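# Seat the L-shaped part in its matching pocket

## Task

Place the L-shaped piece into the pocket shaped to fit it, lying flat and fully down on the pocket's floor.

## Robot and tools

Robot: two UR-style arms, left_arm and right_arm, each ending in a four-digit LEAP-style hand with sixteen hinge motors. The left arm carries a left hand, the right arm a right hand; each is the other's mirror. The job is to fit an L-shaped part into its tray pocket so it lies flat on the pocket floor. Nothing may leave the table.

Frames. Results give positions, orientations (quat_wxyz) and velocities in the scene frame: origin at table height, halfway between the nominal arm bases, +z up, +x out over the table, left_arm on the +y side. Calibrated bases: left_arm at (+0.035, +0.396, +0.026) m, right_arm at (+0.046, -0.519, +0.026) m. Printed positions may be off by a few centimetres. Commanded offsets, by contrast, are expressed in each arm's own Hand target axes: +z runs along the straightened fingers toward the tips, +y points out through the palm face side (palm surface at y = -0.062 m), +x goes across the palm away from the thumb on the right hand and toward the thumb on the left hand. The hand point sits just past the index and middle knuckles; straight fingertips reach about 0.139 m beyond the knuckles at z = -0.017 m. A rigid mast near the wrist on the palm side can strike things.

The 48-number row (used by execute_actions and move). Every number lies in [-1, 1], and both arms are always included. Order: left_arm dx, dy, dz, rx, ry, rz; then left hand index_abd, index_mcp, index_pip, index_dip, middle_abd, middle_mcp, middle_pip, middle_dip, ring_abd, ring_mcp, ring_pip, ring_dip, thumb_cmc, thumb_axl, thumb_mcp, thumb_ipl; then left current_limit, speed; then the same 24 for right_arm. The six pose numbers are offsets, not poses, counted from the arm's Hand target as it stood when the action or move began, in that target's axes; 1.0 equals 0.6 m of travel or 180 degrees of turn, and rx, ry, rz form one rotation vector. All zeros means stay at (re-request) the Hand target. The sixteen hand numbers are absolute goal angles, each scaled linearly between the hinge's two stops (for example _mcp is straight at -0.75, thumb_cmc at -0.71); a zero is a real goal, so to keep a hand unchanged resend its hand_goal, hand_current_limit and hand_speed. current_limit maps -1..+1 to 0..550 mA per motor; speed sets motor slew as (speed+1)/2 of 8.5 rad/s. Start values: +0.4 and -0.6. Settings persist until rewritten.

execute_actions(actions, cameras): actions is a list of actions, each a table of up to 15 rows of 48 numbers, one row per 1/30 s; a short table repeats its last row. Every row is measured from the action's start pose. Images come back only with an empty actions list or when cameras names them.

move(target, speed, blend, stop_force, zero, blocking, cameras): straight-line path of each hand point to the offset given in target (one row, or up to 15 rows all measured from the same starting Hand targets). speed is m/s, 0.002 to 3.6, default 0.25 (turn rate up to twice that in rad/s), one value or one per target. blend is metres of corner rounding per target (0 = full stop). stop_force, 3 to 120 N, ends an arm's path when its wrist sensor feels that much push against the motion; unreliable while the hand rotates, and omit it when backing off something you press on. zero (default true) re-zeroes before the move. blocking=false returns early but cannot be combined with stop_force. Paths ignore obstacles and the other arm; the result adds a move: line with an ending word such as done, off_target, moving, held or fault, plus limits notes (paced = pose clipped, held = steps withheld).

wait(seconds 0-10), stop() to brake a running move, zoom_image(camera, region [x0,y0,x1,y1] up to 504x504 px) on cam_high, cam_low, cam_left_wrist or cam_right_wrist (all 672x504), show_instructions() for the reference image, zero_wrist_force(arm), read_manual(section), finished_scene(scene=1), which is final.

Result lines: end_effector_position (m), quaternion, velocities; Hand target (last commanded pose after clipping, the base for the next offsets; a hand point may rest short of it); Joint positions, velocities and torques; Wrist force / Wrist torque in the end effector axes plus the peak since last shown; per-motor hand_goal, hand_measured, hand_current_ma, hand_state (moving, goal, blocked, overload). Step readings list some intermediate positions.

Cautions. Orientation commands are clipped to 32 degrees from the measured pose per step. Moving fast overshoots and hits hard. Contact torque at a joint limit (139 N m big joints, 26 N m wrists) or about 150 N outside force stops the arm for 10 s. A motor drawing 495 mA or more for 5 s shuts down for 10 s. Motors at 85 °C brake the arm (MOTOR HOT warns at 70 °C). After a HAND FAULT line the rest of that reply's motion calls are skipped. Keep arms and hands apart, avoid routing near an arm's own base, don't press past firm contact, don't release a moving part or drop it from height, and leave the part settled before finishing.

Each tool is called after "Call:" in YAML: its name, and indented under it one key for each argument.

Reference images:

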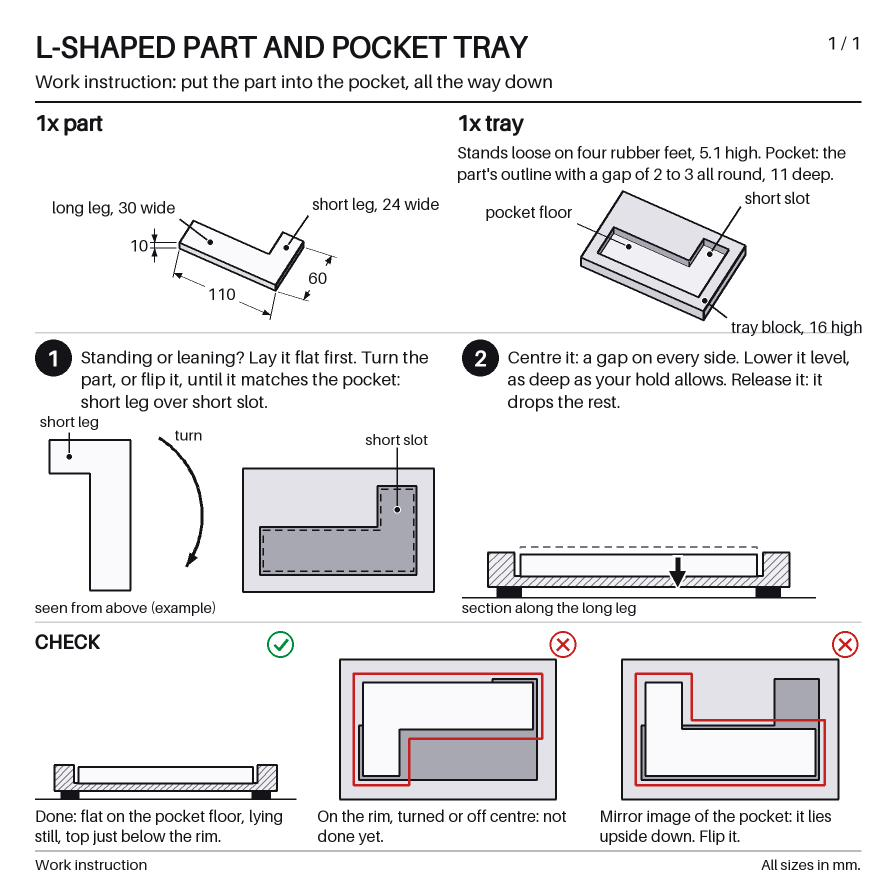

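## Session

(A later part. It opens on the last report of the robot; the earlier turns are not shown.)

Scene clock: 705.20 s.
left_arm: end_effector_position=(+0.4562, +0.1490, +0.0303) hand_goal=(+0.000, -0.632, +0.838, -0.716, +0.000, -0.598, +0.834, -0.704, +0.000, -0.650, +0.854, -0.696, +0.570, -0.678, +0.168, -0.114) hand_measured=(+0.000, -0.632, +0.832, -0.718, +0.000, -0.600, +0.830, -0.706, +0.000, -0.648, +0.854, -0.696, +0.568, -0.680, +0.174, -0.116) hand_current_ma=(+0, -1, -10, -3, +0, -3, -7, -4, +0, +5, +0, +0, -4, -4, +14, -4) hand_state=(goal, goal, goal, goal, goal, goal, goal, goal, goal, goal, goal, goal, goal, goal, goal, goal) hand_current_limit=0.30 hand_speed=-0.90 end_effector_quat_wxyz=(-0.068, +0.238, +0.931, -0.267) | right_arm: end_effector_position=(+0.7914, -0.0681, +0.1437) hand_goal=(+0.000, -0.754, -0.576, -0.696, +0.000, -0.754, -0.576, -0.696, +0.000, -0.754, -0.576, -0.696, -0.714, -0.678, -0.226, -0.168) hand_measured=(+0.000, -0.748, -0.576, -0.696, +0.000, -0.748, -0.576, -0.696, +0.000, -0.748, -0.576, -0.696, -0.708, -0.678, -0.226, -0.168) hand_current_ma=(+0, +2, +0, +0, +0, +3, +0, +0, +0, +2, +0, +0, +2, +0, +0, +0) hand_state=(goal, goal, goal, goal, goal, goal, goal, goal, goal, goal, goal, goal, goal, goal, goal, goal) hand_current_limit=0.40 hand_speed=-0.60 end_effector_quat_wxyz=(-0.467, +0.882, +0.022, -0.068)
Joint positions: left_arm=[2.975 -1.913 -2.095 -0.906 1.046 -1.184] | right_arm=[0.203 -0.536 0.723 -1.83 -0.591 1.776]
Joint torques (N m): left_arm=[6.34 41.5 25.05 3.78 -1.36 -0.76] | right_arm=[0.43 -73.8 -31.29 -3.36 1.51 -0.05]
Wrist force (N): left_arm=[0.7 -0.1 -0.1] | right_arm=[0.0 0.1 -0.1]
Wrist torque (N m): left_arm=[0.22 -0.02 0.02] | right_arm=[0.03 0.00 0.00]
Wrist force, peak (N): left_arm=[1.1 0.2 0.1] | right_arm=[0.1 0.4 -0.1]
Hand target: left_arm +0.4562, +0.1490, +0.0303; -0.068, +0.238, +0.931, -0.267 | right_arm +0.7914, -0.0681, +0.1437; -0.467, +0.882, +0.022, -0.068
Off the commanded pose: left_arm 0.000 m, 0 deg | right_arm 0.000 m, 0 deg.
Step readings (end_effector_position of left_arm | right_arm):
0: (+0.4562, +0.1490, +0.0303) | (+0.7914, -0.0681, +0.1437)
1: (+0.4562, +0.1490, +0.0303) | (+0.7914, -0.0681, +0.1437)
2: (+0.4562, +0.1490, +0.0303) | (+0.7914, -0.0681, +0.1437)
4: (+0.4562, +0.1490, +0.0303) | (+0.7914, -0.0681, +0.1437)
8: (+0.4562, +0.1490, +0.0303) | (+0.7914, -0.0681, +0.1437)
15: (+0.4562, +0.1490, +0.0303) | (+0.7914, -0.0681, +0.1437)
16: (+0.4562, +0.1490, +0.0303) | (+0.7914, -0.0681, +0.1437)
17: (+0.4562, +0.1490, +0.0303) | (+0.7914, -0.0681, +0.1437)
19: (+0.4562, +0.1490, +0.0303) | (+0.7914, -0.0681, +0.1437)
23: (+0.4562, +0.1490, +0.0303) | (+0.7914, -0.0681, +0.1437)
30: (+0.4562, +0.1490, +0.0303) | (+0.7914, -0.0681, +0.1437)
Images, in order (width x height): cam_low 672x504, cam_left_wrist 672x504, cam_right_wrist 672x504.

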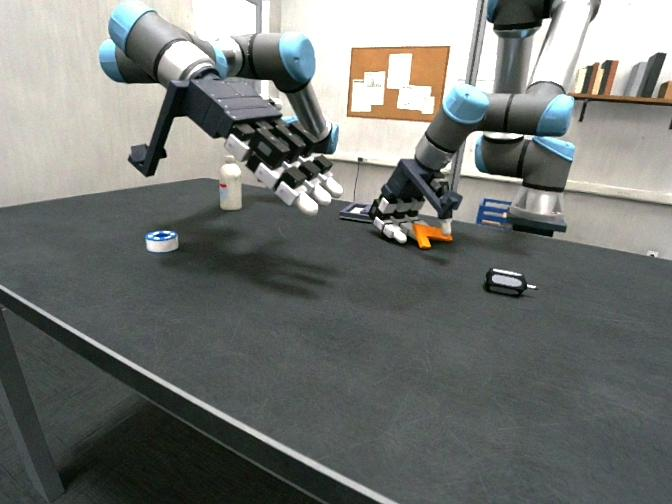

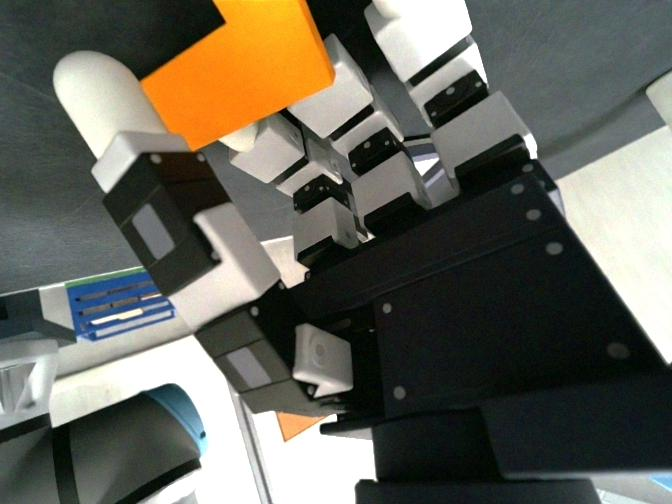

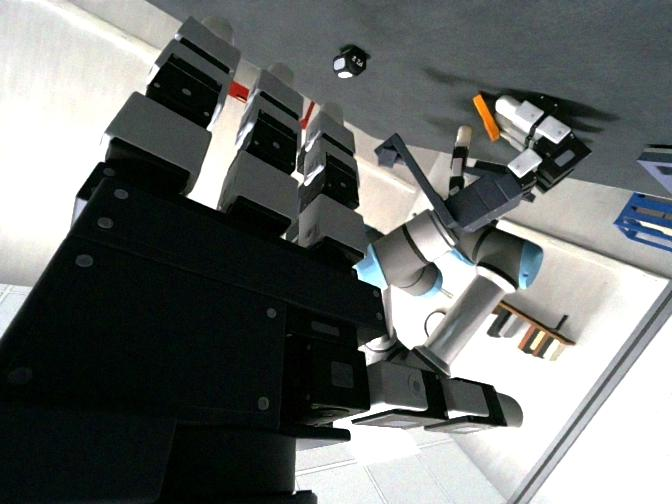

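Call:
move:
  target: [0,-0.0777,0.0485,0,0,0, 0,-0.632,0.838,-0.716,0,-0.598,0.834,-0.704,0,-0.65,0.854,-0.696,0.571,-0.677,0.169,-0.114,0.3,-0.9, 0,0,0,0,0,0, 0,-0.754,-0.576,-0.696,0,-0.754,-0.576,-0.696,0,-0.754,-0.576,-0.696,-0.714,-0.678,-0.226,-0.168,0.4,-0.6]
  speed: 0.04
  cameras: ["cam_low","cam_right_wrist","cam_left_wrist"]

Call:
zoom_image:
  camera: "cam_right_wrist"
  region: [400, 20, 672, 240]

Call:
zoom_image:
  camera: "cam_low"
  region: [350, 150, 500, 270]

Scene clock: 723.10 s.
left_arm: end_effector_position=(+0.4298, +0.1007, +0.0303) hand_goal=(+0.000, -0.632, +0.838, -0.716, +0.000, -0.598, +0.834, -0.704, +0.000, -0.650, +0.854, -0.696, +0.570, -0.678, +0.168, -0.114) hand_measured=(+0.000, -0.632, +0.832, -0.718, +0.000, -0.600, +0.830, -0.706, +0.000, -0.648, +0.854, -0.696, +0.568, -0.680, +0.174, -0.116) hand_current_ma=(+0, +0, -10, -3, +0, -2, -7, -4, +0, +5, +0, +0, -3, -4, +13, -4) hand_state=(goal, goal, goal, goal, goal, goal, goal, goal, goal, goal, goal, goal, goal, goal, goal, goal) hand_current_limit=0.30 hand_speed=-0.90 end_effector_quat_wxyz=(-0.068, +0.238, +0.931, -0.267) end_effector_velocity=(+0.001, +0.001, +0.001) end_effector_angular_velocity=(-0.001, -0.002, -0.002) | right_arm: end_effector_position=(+0.7914, -0.0681, +0.1437) hand_goal=(+0.000, -0.754, -0.576, -0.696, +0.000, -0.754, -0.576, -0.696, +0.000, -0.754, -0.576, -0.696, -0.714, -0.678, -0.226, -0.168) hand_measured=(+0.000, -0.748, -0.576, -0.696, +0.000, -0.748, -0.576, -0.696, +0.000, -0.748, -0.576, -0.696, -0.708, -0.678, -0.226, -0.168) hand_current_ma=(+0, +2, +0, +0, +0, +3, +0, +0, +0, +2, +0, +0, +2, +0, +0, +0) hand_state=(goal, goal, goal, goal, goal, goal, goal, goal, goal, goal, goal, goal, goal, goal, goal, goal) hand_current_limit=0.40 hand_speed=-0.60 end_effector_quat_wxyz=(-0.467, +0.882, +0.022, -0.068)
Joint positions: left_arm=[2.867 -1.922 -2.105 -0.824 1.028 -1.307] | right_arm=[0.203 -0.536 0.723 -1.83 -0.591 1.776]
Joint velocities: left_arm=[0.003 0.001 0 -0.002 0 0.005] | right_arm=[within noise]
Joint torques (N m): left_arm=[7.49 30.21 8.41 -0.08 -0.65 1.68] | right_arm=[2.32 -75.28 -30.26 -3.32 1.56 -0.17]
Wrist force (N): left_arm=[0.7 0.3 0.0] | right_arm=[-0.1 0.2 0.2]
Wrist torque (N m): left_arm=[0.25 -0.02 0.00] | right_arm=[0.01 0.00 0.00]
Wrist force, peak (N): left_arm=[1.1 0.6 -0.3] | right_arm=[-0.3 0.2 0.1]
Hand target: left_arm +0.4298, +0.1008, +0.0303; -0.068, +0.238, +0.931, -0.267 | right_arm +0.7914, -0.0681, +0.1437; -0.467, +0.882, +0.022, -0.068
Off the commanded pose: left_arm 0.000 m, 0 deg | right_arm 0.000 m, 0 deg.
move: done
Images, in order (width x height): cam_low 672x504, cam_left_wrist 672x504, cam_right_wrist 672x504.

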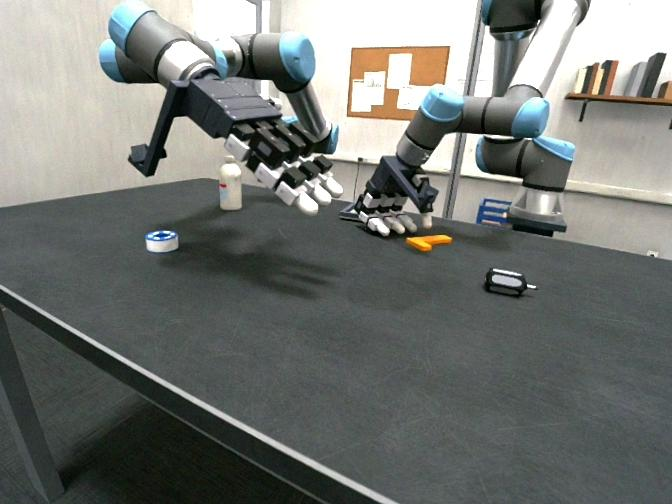

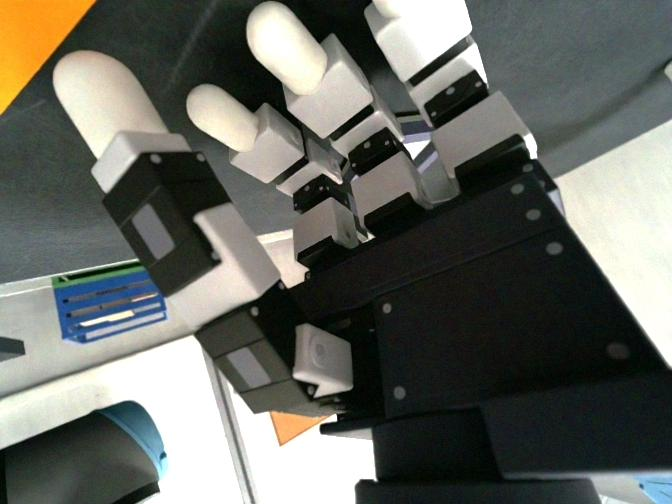

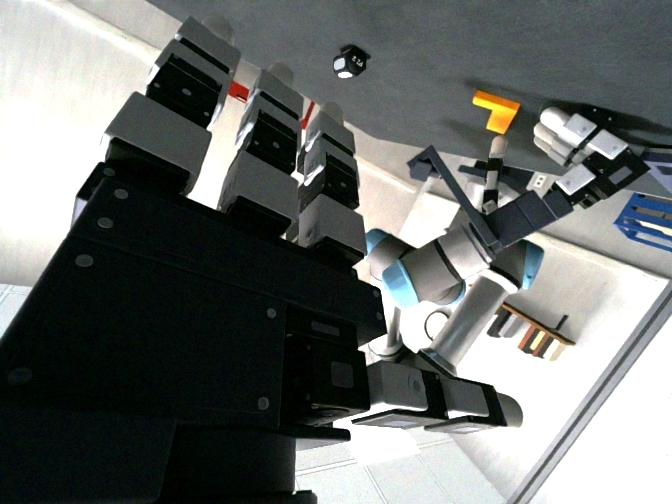

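Scaled by 1.853 from the camera's 672x504 image, which has a finer 960x720 frame.

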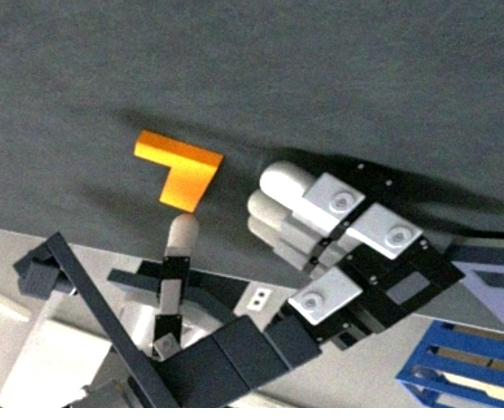

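Scaled by 3.360 from the camera's 672x504 image, which has a finer 960x720 frame.

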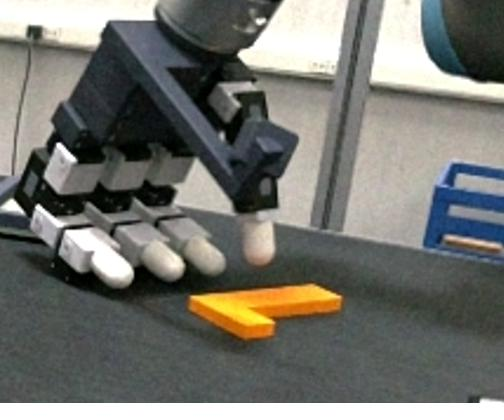

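Call:
move:
  target:
    - [0,-0.0883,-0.1413,0,0,0, 0,-0.632,0.838,-0.716,0,-0.598,0.834,-0.704,0,-0.65,0.854,-0.696,0.571,-0.677,0.169,-0.114,0.3,-0.9, 0,0,0,0,0,0, 0,-0.754,-0.576,-0.696,0,-0.754,-0.576,-0.696,0,-0.754,-0.576,-0.696,-0.714,-0.678,-0.226,-0.168,0.4,-0.6]
    - [-0.0763,-0.0798,-0.3112,-0.2116,-0.1327,-0.0568, 0,-0.754,-0.576,-0.696,0,-0.754,-0.576,-0.696,0,-0.754,-0.576,-0.696,-0.714,-0.678,-0.226,-0.168,0.4,-0.6, 0,0,0,0,0,0, 0,-0.754,-0.576,-0.696,0,-0.754,-0.576,-0.696,0,-0.754,-0.576,-0.696,-0.714,-0.678,-0.226,-0.168,0.4,-0.6]
  speed: [0.12,0.25]
  cameras: ["all"]

Call:
zoom_image:
  camera: "cam_left_wrist"
  region: [80, 0, 360, 280]

Call:
zoom_image:
  camera: "cam_high"
  region: [350, 160, 520, 300]

Scene clock: 755.63 s.
left_arm: end_effector_position=(+0.4979, +0.1299, +0.2140) hand_goal=(+0.000, -0.754, -0.576, -0.696, +0.000, -0.754, -0.576, -0.696, +0.000, -0.754, -0.576, -0.696, -0.714, -0.678, -0.226, -0.168) hand_measured=(+0.000, -0.754, -0.574, -0.700, +0.000, -0.754, -0.574, -0.698, +0.000, -0.754, -0.572, -0.696, -0.712, -0.680, -0.216, -0.164) hand_current_ma=(+0, +1, +5, -5, +0, +1, +4, -4, +0, +1, +5, +0, +2, -4, +31, +10) hand_state=(goal, goal, goal, goal, goal, goal, goal, goal, goal, goal, goal, goal, goal, goal, goal, goal) hand_current_limit=0.40 hand_speed=-0.60 end_effector_quat_wxyz=(+0.180, +0.106, +0.978, +0.013) | right_arm: end_effector_position=(+0.7914, -0.0681, +0.1437) hand_goal=(+0.000, -0.754, -0.576, -0.696, +0.000, -0.754, -0.576, -0.696, +0.000, -0.754, -0.576, -0.696, -0.714, -0.678, -0.226, -0.168) hand_measured=(+0.000, -0.748, -0.576, -0.696, +0.000, -0.748, -0.576, -0.696, +0.000, -0.748, -0.576, -0.696, -0.708, -0.678, -0.226, -0.168) hand_current_ma=(+0, +2, +0, +0, +0, +3, +0, +0, +0, +2, +0, +0, +2, +0, +0, +0) hand_state=(goal, goal, goal, goal, goal, goal, goal, goal, goal, goal, goal, goal, goal, goal, goal, goal) hand_current_limit=0.40 hand_speed=-0.60 end_effector_quat_wxyz=(-0.467, +0.882, +0.022, -0.068)
Joint positions: left_arm=[2.663 -1.752 -1.948 -0.683 1.724 -1.809] | right_arm=[0.203 -0.536 0.723 -1.83 -0.591 1.776]
Joint torques (N m): left_arm=[7.72 39.76 10.94 0.27 2.29 -1.24] | right_arm=[1.55 -75.3 -31.75 -3.45 1.64 -0.32]
Wrist force (N): left_arm=[0.2 0.0 0.3] | right_arm=[-0.1 -0.2 0.0]
Wrist torque (N m): left_arm=[-0.03 -0.02 -0.10] | right_arm=[-0.03 0.01 -0.01]
Wrist force, peak (N): left_arm=[0.8 1.3 1.3] | right_arm=[-0.1 0.1 0.4]
Hand target: left_arm +0.4979, +0.1299, +0.2140; +0.180, +0.106, +0.978, +0.013 | right_arm +0.7914, -0.0681, +0.1437; -0.467, +0.882, +0.022, -0.068
Off the commanded pose: left_arm 0.000 m, 0 deg | right_arm 0.000 m, 0 deg.
move: done

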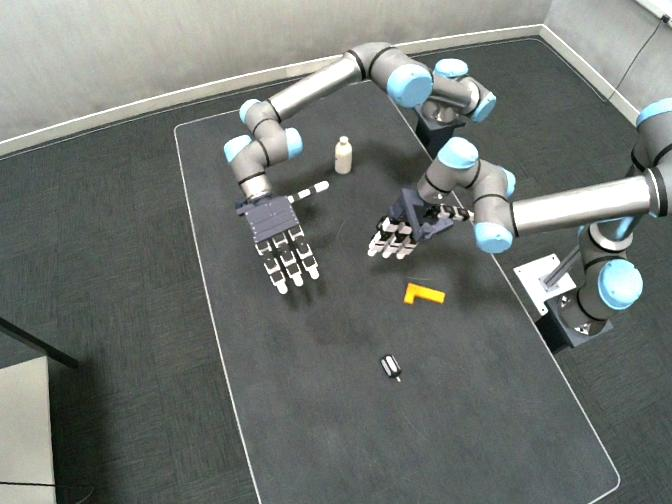

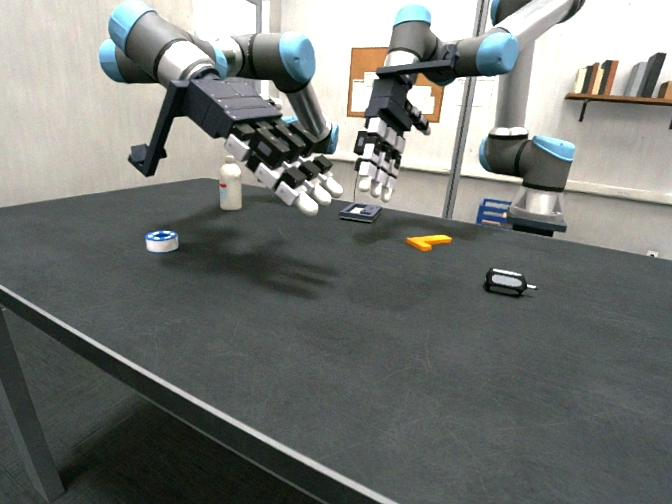

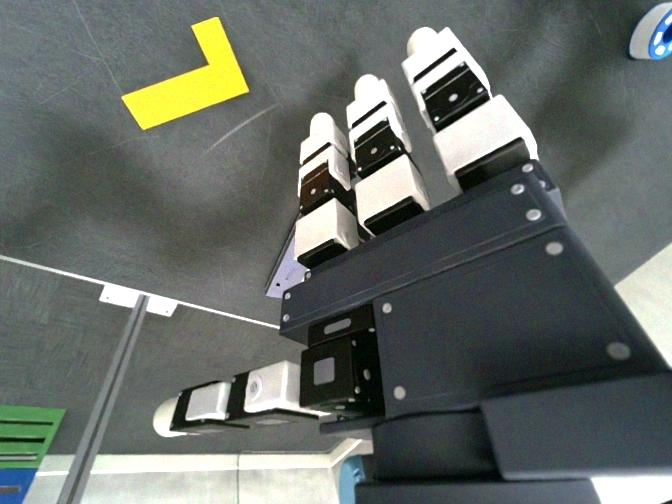

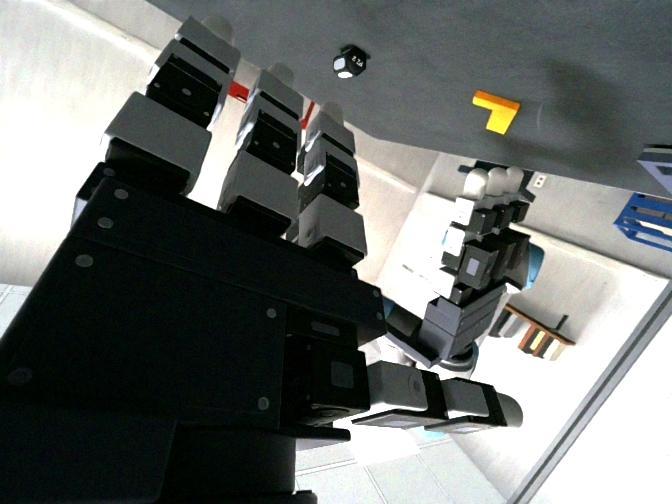

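Scaled by 1.800 from the camera's 672x504 image, which has a finer 960x720 frame.

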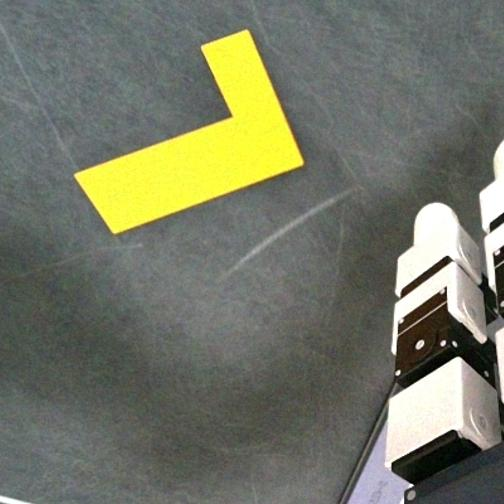

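Scaled by 2.965 from the camera's 672x504 image, which has a finer 960x720 frame.

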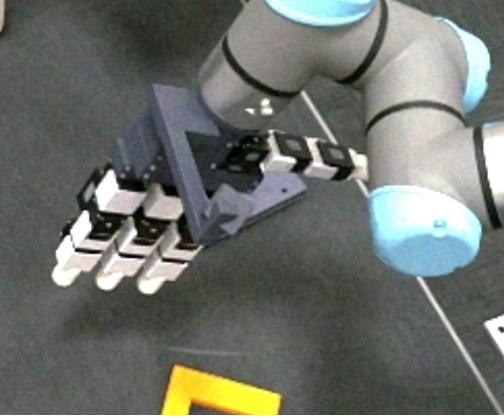

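Call:
move:
  target: [0.0951,-0.3834,0.0508,0,0,0, 0,-0.754,-0.576,-0.696,0,-0.754,-0.576,-0.696,0,-0.754,-0.576,-0.696,-0.714,-0.678,-0.226,-0.168,0.4,-0.6, 0,0,0,0,0,0, 0,-0.754,-0.576,-0.696,0,-0.754,-0.576,-0.696,0,-0.754,-0.576,-0.696,-0.714,-0.678,-0.226,-0.168,0.4,-0.6]
  cameras: ["cam_high","cam_left_wrist"]

Call:
zoom_image:
  camera: "cam_left_wrist"
  region: [80, 0, 360, 280]

Scene clock: 783.60 s.
left_arm: end_effector_position=(+0.4100, -0.0830, +0.1509) hand_goal=(+0.000, -0.754, -0.576, -0.696, +0.000, -0.754, -0.576, -0.696, +0.000, -0.754, -0.576, -0.696, -0.714, -0.678, -0.226, -0.168) hand_measured=(+0.000, -0.754, -0.574, -0.700, +0.000, -0.754, -0.574, -0.698, +0.000, -0.754, -0.574, -0.696, -0.714, -0.680, -0.216, -0.164) hand_current_ma=(+0, +1, +4, -5, +0, +1, +3, -4, +0, +1, +4, +0, +1, -4, +31, +10) hand_state=(goal, goal, goal, goal, goal, goal, goal, goal, goal, goal, goal, goal, goal, goal, goal, goal) hand_current_limit=0.40 hand_speed=-0.60 end_effector_quat_wxyz=(+0.180, +0.106, +0.978, +0.013) | right_arm: end_effector_position=(+0.7914, -0.0681, +0.1437) hand_goal=(+0.000, -0.754, -0.576, -0.696, +0.000, -0.754, -0.576, -0.696, +0.000, -0.754, -0.576, -0.696, -0.714, -0.678, -0.226, -0.168) hand_measured=(+0.000, -0.748, -0.576, -0.696, +0.000, -0.748, -0.576, -0.696, +0.000, -0.748, -0.576, -0.696, -0.708, -0.678, -0.226, -0.168) hand_current_ma=(+0, +2, +0, +0, +0, +3, +0, +0, +0, +2, +0, +0, +2, +0, +0, +0) hand_state=(goal, goal, goal, goal, goal, goal, goal, goal, goal, goal, goal, goal, goal, goal, goal, goal) hand_current_limit=0.40 hand_speed=-0.60 end_effector_quat_wxyz=(-0.467, +0.882, +0.022, -0.068)
Joint positions: left_arm=[2.268 -2.064 -1.67 -0.73 1.838 -2.196] | right_arm=[0.203 -0.536 0.723 -1.83 -0.591 1.776]
Joint torques (N m): left_arm=[-4.74 42.73 18.08 5.35 -1.23 0.23] | right_arm=[1.91 -76.34 -33.26 -3.45 1.74 -0.19]
Wrist force (N): left_arm=[0.2 0.2 0.1] | right_arm=[-0.1 0.0 0.3]
Wrist torque (N m): left_arm=[0.02 -0.02 -0.12] | right_arm=[-0.03 0.00 0.00]
Wrist force, peak (N): left_arm=[-0.4 2.6 -0.1] | right_arm=[-0.4 0.1 0.1]
Hand target: left_arm +0.4100, -0.0831, +0.1509; +0.180, +0.106, +0.978, +0.013 | right_arm +0.7914, -0.0681, +0.1437; -0.467, +0.882, +0.022, -0.068
Off the commanded pose: left_arm 0.000 m, 0 deg | right_arm 0.000 m, 0 deg.
move: done
Images, in order (width x height): cam_high 672x504, cam_left_wrist 672x504.

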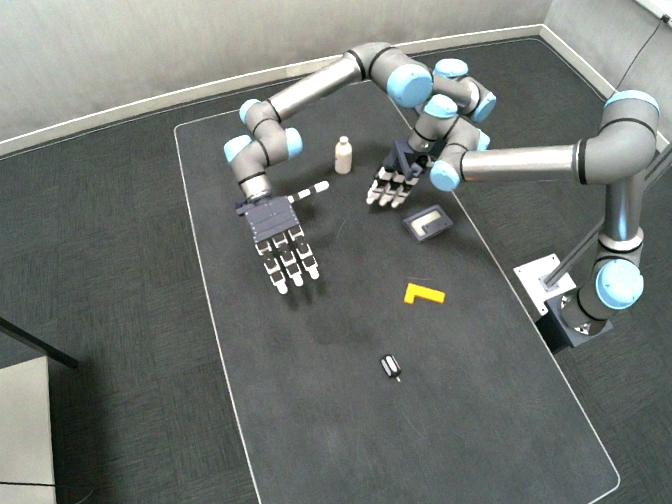

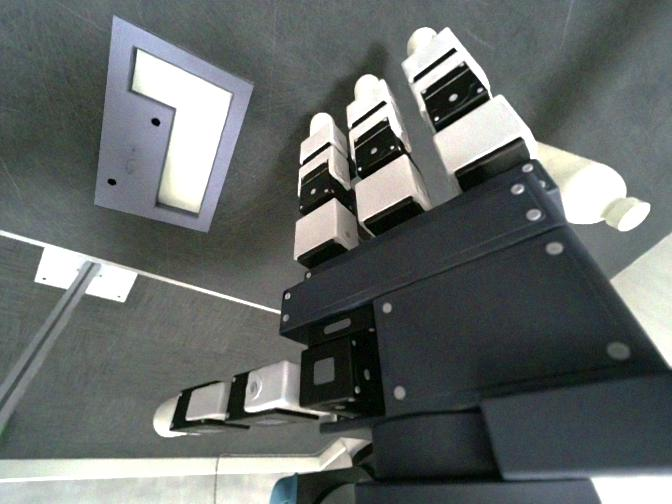

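Scaled by 1.800 from the camera's 672x504 image, which has a finer 960x720 frame.

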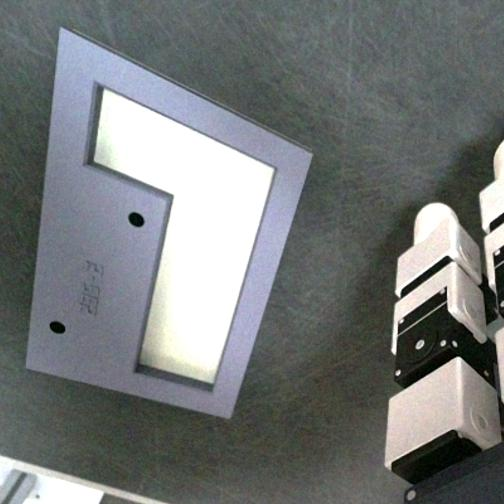

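Call:
move:
  target:
    - [-0.0482,0.2013,-0.1452,0,0,0, 0,-0.822,0.726,-0.646,0,-0.822,0.726,-0.646,0,-0.99,0.299,-0.696,0.571,-0.677,-0.045,0.211,0.4,-0.6, 0,0,0,0,0,0, 0,-0.754,-0.576,-0.696,0,-0.754,-0.576,-0.696,0,-0.754,-0.576,-0.696,-0.714,-0.678,-0.226,-0.168,0.4,-0.6]
    - [-0.0015,0.3963,-0.06,0.3962,0.1734,0.0581, 0,-0.822,0.726,-0.646,0,-0.822,0.726,-0.646,0,-0.99,0.299,-0.696,0.571,-0.677,-0.045,0.211,0.4,-0.6, 0,0,0,0,0,0, 0,-0.754,-0.576,-0.696,0,-0.754,-0.576,-0.696,0,-0.754,-0.576,-0.696,-0.714,-0.678,-0.226,-0.168,0.4,-0.6]
    - [0.0625,0.3847,0.1117,0.3962,0.1734,0.0581, 0,-0.822,0.726,-0.646,0,-0.822,0.726,-0.646,0,-0.99,0.299,-0.696,0.571,-0.677,-0.045,0.211,0.4,-0.6, 0,0,0,0,0,0, 0,-0.754,-0.576,-0.696,0,-0.754,-0.576,-0.696,0,-0.754,-0.576,-0.696,-0.714,-0.678,-0.226,-0.168,0.4,-0.6]
  speed: 0.25
  blend: [0.03,0.02,0]
  cameras: ["all"]

Call:
zoom_image:
  camera: "cam_right_wrist"
  region: [400, 20, 672, 240]

Call:
zoom_image:
  camera: "cam_low"
  region: [350, 150, 500, 270]

Scene clock: 862.50 s.
left_arm: end_effector_position=(+0.4464, +0.1496, +0.0900) hand_goal=(+0.000, -0.822, +0.726, -0.646, +0.000, -0.822, +0.726, -0.646, +0.000, -0.990, +0.298, -0.696, +0.570, -0.678, -0.046, +0.210) hand_measured=(+0.000, -0.816, +0.722, -0.650, +0.000, -0.816, +0.722, -0.648, +0.000, -0.982, +0.296, -0.696, +0.568, -0.680, -0.044, +0.208) hand_current_ma=(+0, +13, -6, -6, +0, +12, -6, -4, +0, +17, -2, +0, -3, -3, +3, -3) hand_state=(goal, goal, goal, goal, goal, goal, goal, goal, goal, goal, goal, goal, goal, goal, goal, goal) hand_current_limit=0.40 hand_speed=-0.60 end_effector_quat_wxyz=(-0.169, +0.265, +0.801, -0.510) | right_arm: end_effector_position=(+0.7914, -0.0681, +0.1437) hand_goal=(+0.000, -0.754, -0.576, -0.696, +0.000, -0.754, -0.576, -0.696, +0.000, -0.754, -0.576, -0.696, -0.714, -0.678, -0.226, -0.168) hand_measured=(+0.000, -0.748, -0.576, -0.696, +0.000, -0.748, -0.576, -0.696, +0.000, -0.748, -0.576, -0.696, -0.708, -0.678, -0.226, -0.168) hand_current_ma=(+0, +2, +0, +0, +0, +3, +0, +0, +0, +2, +0, +0, +2, +0, +0, +0) hand_state=(goal, goal, goal, goal, goal, goal, goal, goal, goal, goal, goal, goal, goal, goal, goal, goal) hand_current_limit=0.40 hand_speed=-0.60 end_effector_quat_wxyz=(-0.467, +0.882, +0.022, -0.068)
Joint positions: left_arm=[3.165 -1.953 -1.845 -1.835 0.774 -0.499] | right_arm=[0.203 -0.536 0.723 -1.83 -0.591 1.776]
Joint torques (N m): left_arm=[-3.53 32.79 21.07 1.2 -1.55 0.59] | right_arm=[1.87 -76.53 -32.59 -3.53 1.56 -0.18]
Wrist force (N): left_arm=[1.1 0.6 0.4] | right_arm=[0.1 0.2 0.0]
Wrist torque (N m): left_arm=[0.27 -0.10 0.13] | right_arm=[0.02 -0.01 0.02]
Wrist force, peak (N): left_arm=[1.3 3.3 1.3] | right_arm=[0.0 0.4 0.1]
Hand target: left_arm +0.4464, +0.1496, +0.0899; -0.169, +0.265, +0.801, -0.510 | right_arm +0.7914, -0.0681, +0.1437; -0.467, +0.882, +0.022, -0.068
Off the commanded pose: left_arm 0.000 m, 0 deg | right_arm 0.000 m, 0 deg.
move: done

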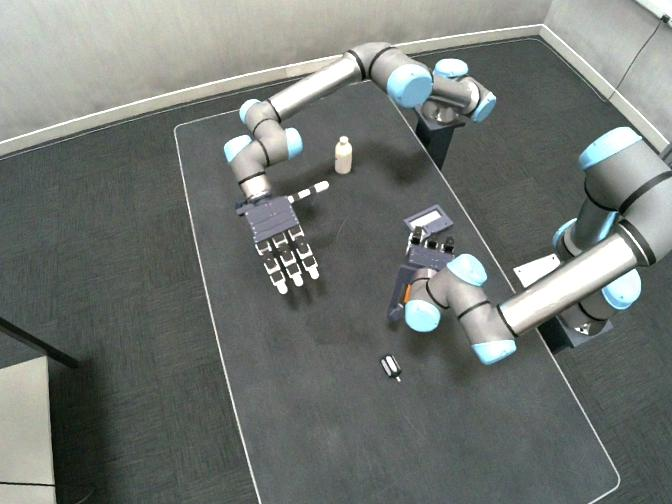

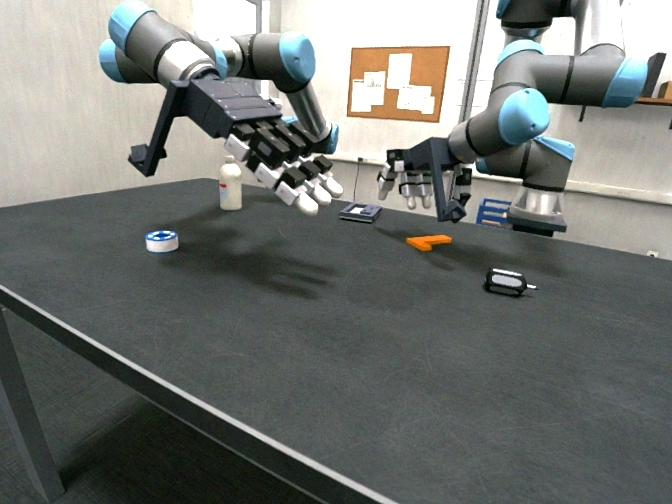

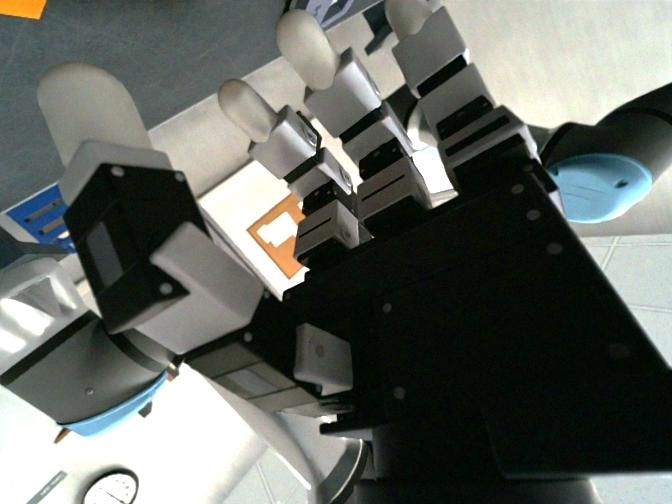

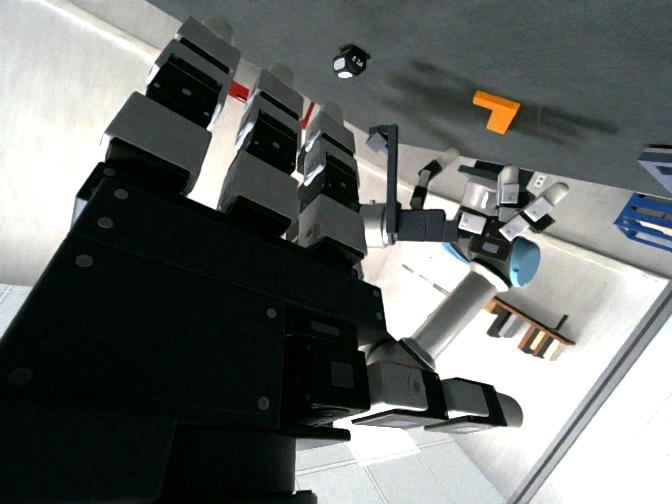

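Scaled by 1.853 from the camera's 672x504 image, which has a finer 960x720 frame.

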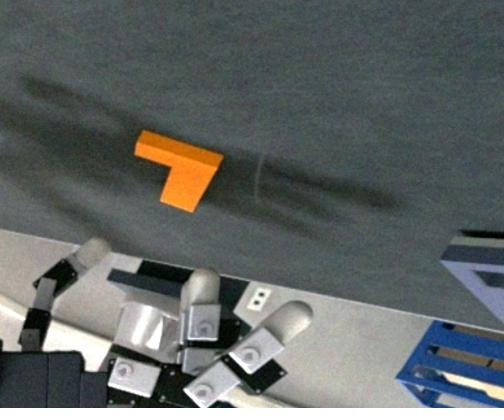

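Scaled by 3.360 from the camera's 672x504 image, which has a finer 960x720 frame.

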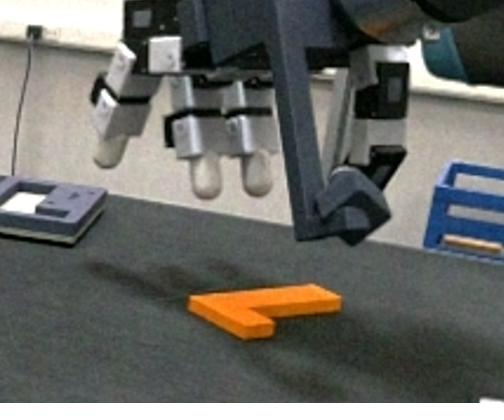

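Call:
move:
  target: [0,0.068,0.0317,0,0,0, 0,-0.822,0.726,-0.646,0,-0.822,0.726,-0.646,0,-0.99,0.299,-0.696,0.571,-0.677,-0.045,0.211,0.4,-0.6, 0,0,0,0,0,0, 0,-0.754,-0.576,-0.696,0,-0.754,-0.576,-0.696,0,-0.754,-0.576,-0.696,-0.714,-0.678,-0.226,-0.168,0.4,-0.6]
  speed: 0.08
  stop_force: 6
  cameras: ["cam_low","cam_left_wrist","cam_right_wrist"]

Call:
zoom_image:
  camera: "cam_right_wrist"
  region: [400, 20, 620, 200]

Call:
zoom_image:
  camera: "cam_low"
  region: [370, 180, 480, 270]

Call:
zoom_image:
  camera: "cam_left_wrist"
  region: [0, 0, 400, 260]

Scene clock: 875.47 s.
left_arm: end_effector_position=(+0.4464, +0.1496, +0.0449) hand_goal=(+0.000, -0.822, +0.726, -0.646, +0.000, -0.822, +0.726, -0.646, +0.000, -0.990, +0.298, -0.696, +0.570, -0.678, -0.046, +0.210) hand_measured=(+0.000, -0.816, +0.722, -0.650, +0.000, -0.816, +0.722, -0.648, +0.000, -0.982, +0.296, -0.696, +0.568, -0.680, -0.044, +0.208) hand_current_ma=(+0, +13, -6, -6, +0, +12, -6, -4, +0, +17, -2, +0, -3, -3, +3, -3) hand_state=(goal, goal, goal, goal, goal, goal, goal, goal, goal, goal, goal, goal, goal, goal, goal, goal) hand_current_limit=0.40 hand_speed=-0.60 end_effector_quat_wxyz=(-0.169, +0.265, +0.801, -0.510) | right_arm: end_effector_position=(+0.7914, -0.0681, +0.1437) hand_goal=(+0.000, -0.754, -0.576, -0.696, +0.000, -0.754, -0.576, -0.696, +0.000, -0.754, -0.576, -0.696, -0.714, -0.678, -0.226, -0.168) hand_measured=(+0.000, -0.748, -0.576, -0.696, +0.000, -0.748, -0.576, -0.696, +0.000, -0.748, -0.576, -0.696, -0.708, -0.678, -0.226, -0.168) hand_current_ma=(+0, +2, +0, +0, +0, +3, +0, +0, +0, +2, +0, +0, +2, +0, +0, +0) hand_state=(goal, goal, goal, goal, goal, goal, goal, goal, goal, goal, goal, goal, goal, goal, goal, goal) hand_current_limit=0.40 hand_speed=-0.60 end_effector_quat_wxyz=(-0.467, +0.882, +0.022, -0.068)
Joint positions: left_arm=[3.165 -2.025 -1.883 -1.726 0.774 -0.498] | right_arm=[0.203 -0.536 0.723 -1.83 -0.591 1.776]
Joint torques (N m): left_arm=[-4.55 46.37 25.42 -0.9 -2.31 -1.85] | right_arm=[2.84 -77.15 -32.33 -3.97 1.6 -0.1]
Wrist force (N): left_arm=[1.1 0.8 0.3] | right_arm=[-0.1 0.0 -0.1]
Wrist torque (N m): left_arm=[0.30 -0.12 0.11] | right_arm=[0.01 0.01 0.00]
Wrist force, peak (N): left_arm=[1.3 1.7 0.9] | right_arm=[-0.1 0.4 0.1]
Hand target: left_arm +0.4464, +0.1496, +0.0449; -0.169, +0.265, +0.801, -0.510 | right_arm +0.7914, -0.0681, +0.1437; -0.467, +0.882, +0.022, -0.068
Off the commanded pose: left_arm 0.000 m, 0 deg | right_arm 0.000 m, 0 deg.
move: done
Images, in order (width x height): cam_low 672x504, cam_left_wrist 672x504, cam_right_wrist 672x504.

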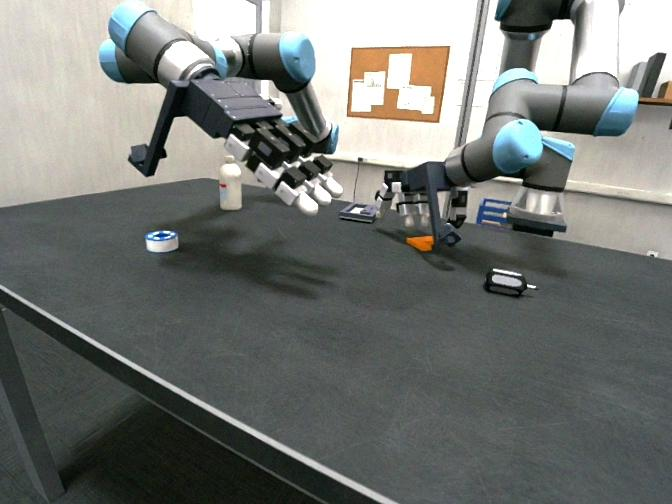

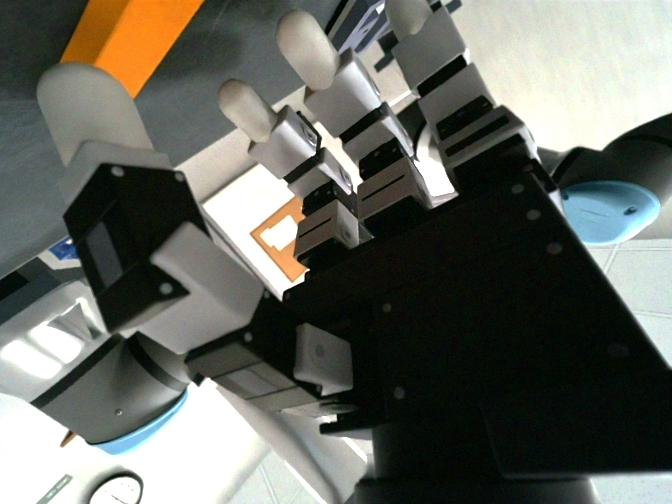

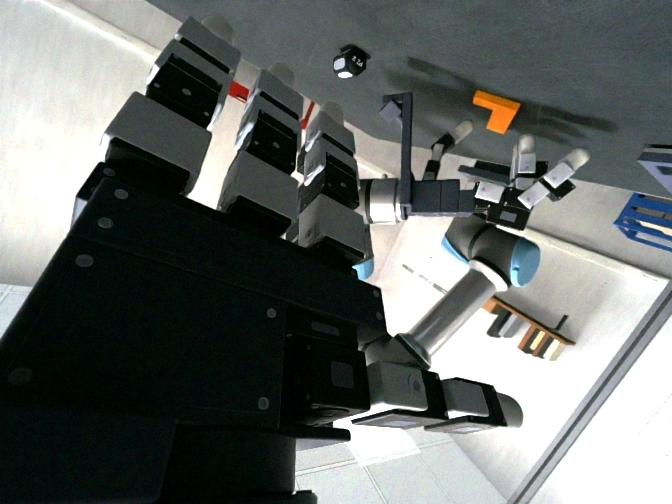

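Scaled by 2.291 from the camera's 672x504 image, which has a finer 960x720 frame.

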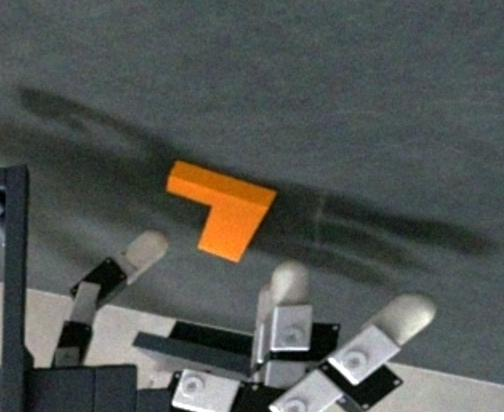

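Scaled by 4.582 from the camera's 672x504 image, which has a finer 960x720 frame.

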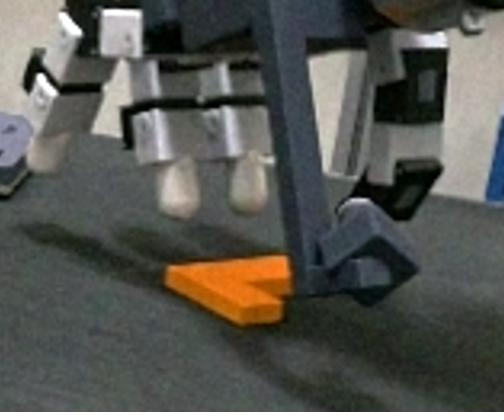

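Scaled by 1.260 from the camera's 672x504 image, which has a finer 960x720 frame.

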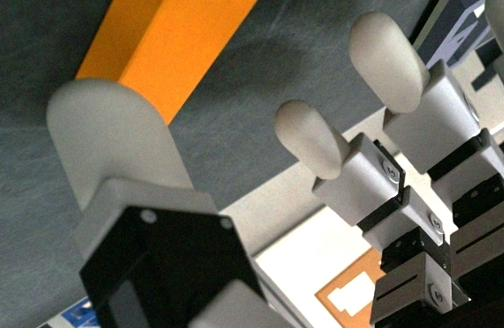

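Call:
move:
  target: [0,0.0438,0.0204,0,0,0, 0,-0.822,0.726,-0.646,0,-0.822,0.726,-0.646,0,-0.99,0.299,-0.696,0.571,-0.677,-0.045,0.211,0.4,-0.6, 0,0,0,0,0,0, 0,-0.754,-0.576,-0.696,0,-0.754,-0.576,-0.696,0,-0.754,-0.576,-0.696,-0.714,-0.678,-0.226,-0.168,0.4,-0.6]
  speed: 0.01
  stop_force: 3
  cameras: ["cam_low","cam_left_wrist","cam_right_wrist"]

Call:
zoom_image:
  camera: "cam_right_wrist"
  region: [400, 20, 620, 200]

Call:
zoom_image:
  camera: "cam_low"
  region: [370, 180, 480, 270]

Call:
zoom_image:
  camera: "cam_left_wrist"
  region: [0, 0, 400, 260]

Scene clock: 941.13 s.
left_arm: end_effector_position=(+0.4464, +0.1496, +0.0240) hand_goal=(+0.000, -0.822, +0.726, -0.646, +0.000, -0.822, +0.726, -0.646, +0.000, -0.990, +0.298, -0.696, +0.570, -0.678, -0.046, +0.210) hand_measured=(+0.000, -0.816, +0.722, -0.650, +0.000, -0.816, +0.722, -0.648, +0.000, -0.982, +0.296, -0.696, +0.568, -0.680, -0.048, +0.214) hand_current_ma=(+0, +13, -6, -6, +0, +12, -6, -4, +0, +17, -2, +0, -3, -3, -4, +13) hand_state=(goal, goal, goal, goal, goal, goal, goal, goal, goal, goal, goal, goal, goal, goal, goal, goal) hand_current_limit=0.40 hand_speed=-0.60 end_effector_quat_wxyz=(-0.169, +0.265, +0.801, -0.510) | right_arm: end_effector_position=(+0.7914, -0.0681, +0.1437) hand_goal=(+0.000, -0.754, -0.576, -0.696, +0.000, -0.754, -0.576, -0.696, +0.000, -0.754, -0.576, -0.696, -0.714, -0.678, -0.226, -0.168) hand_measured=(+0.000, -0.748, -0.576, -0.696, +0.000, -0.748, -0.576, -0.696, +0.000, -0.748, -0.576, -0.696, -0.708, -0.678, -0.226, -0.168) hand_current_ma=(+0, +2, +0, +0, +0, +3, +0, +0, +0, +2, +0, +0, +2, +0, +0, +0) hand_state=(goal, goal, goal, goal, goal, goal, goal, goal, goal, goal, goal, goal, goal, goal, goal, goal) hand_current_limit=0.40 hand_speed=-0.60 end_effector_quat_wxyz=(-0.467, +0.882, +0.022, -0.068)
Joint positions: left_arm=[3.165 -2.062 -1.896 -1.676 0.774 -0.498] | right_arm=[0.203 -0.536 0.723 -1.83 -0.591 1.776]
Joint torques (N m): left_arm=[5.56 46.45 24.43 -2.28 0.15 1.23] | right_arm=[0.99 -77.7 -34.23 -3.85 1.81 -0.21]
Wrist force (N): left_arm=[1.2 -0.5 -0.5] | right_arm=[0.0 0.1 0.1]
Wrist torque (N m): left_arm=[0.19 -0.10 0.10] | right_arm=[0.00 0.00 0.00]
Wrist force, peak (N): left_arm=[1.3 -4.9 -3.3] | right_arm=[-0.1 0.4 0.2]
Hand target: left_arm +0.4464, +0.1496, +0.0240; -0.169, +0.265, +0.801, -0.510 (not the last commanded pose) | right_arm +0.7914, -0.0681, +0.1437; -0.467, +0.882, +0.022, -0.068
Off the commanded pose: left_arm 0.008 m, 0 deg | right_arm 0.000 m, 0 deg.
move: contact (left_arm)
Images, in order (width x height): cam_low 672x504, cam_left_wrist 672x504, cam_right_wrist 672x504.

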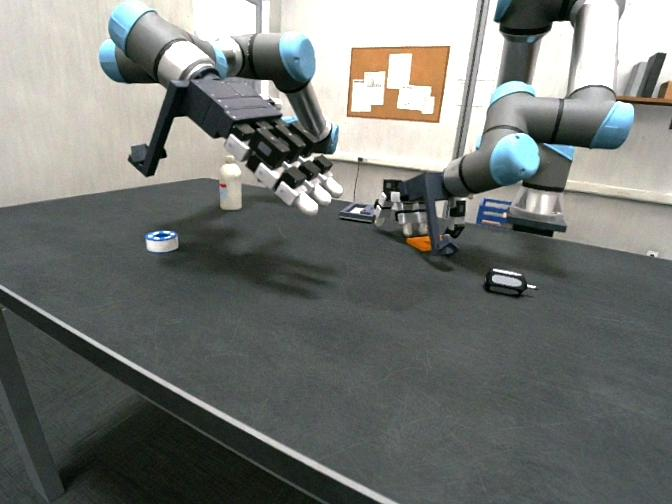

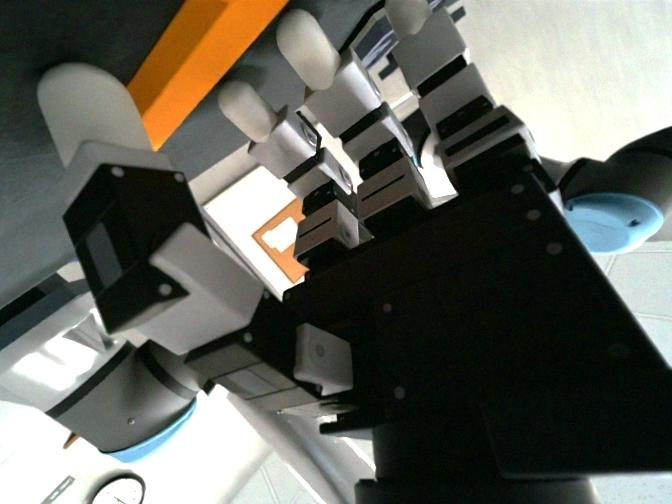

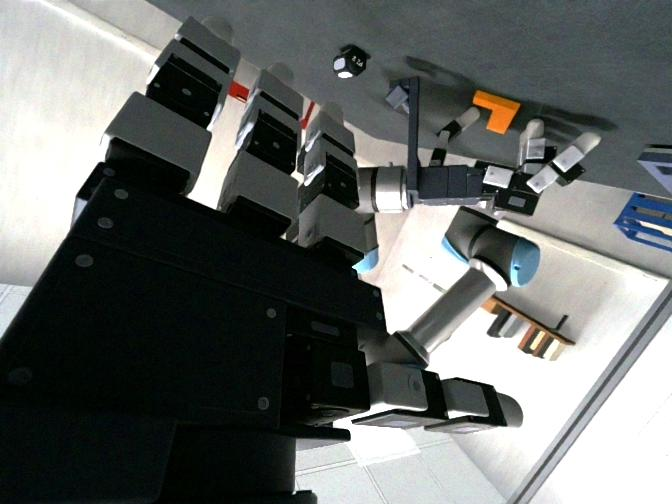

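Scaled by 2.291 from the camera's 672x504 image, which has a finer 960x720 frame.

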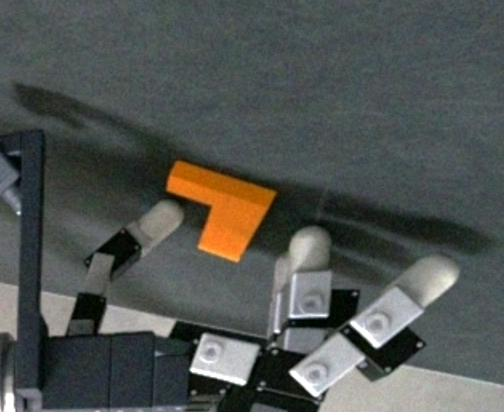

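Scaled by 4.582 from the camera's 672x504 image, which has a finer 960x720 frame.

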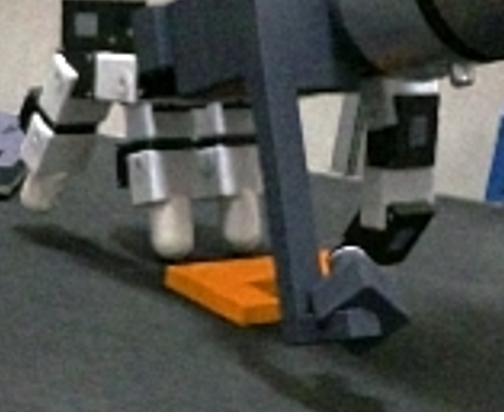

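Scaled by 1.260 from the camera's 672x504 image, which has a finer 960x720 frame.

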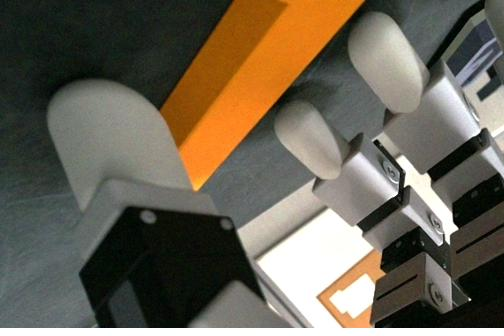

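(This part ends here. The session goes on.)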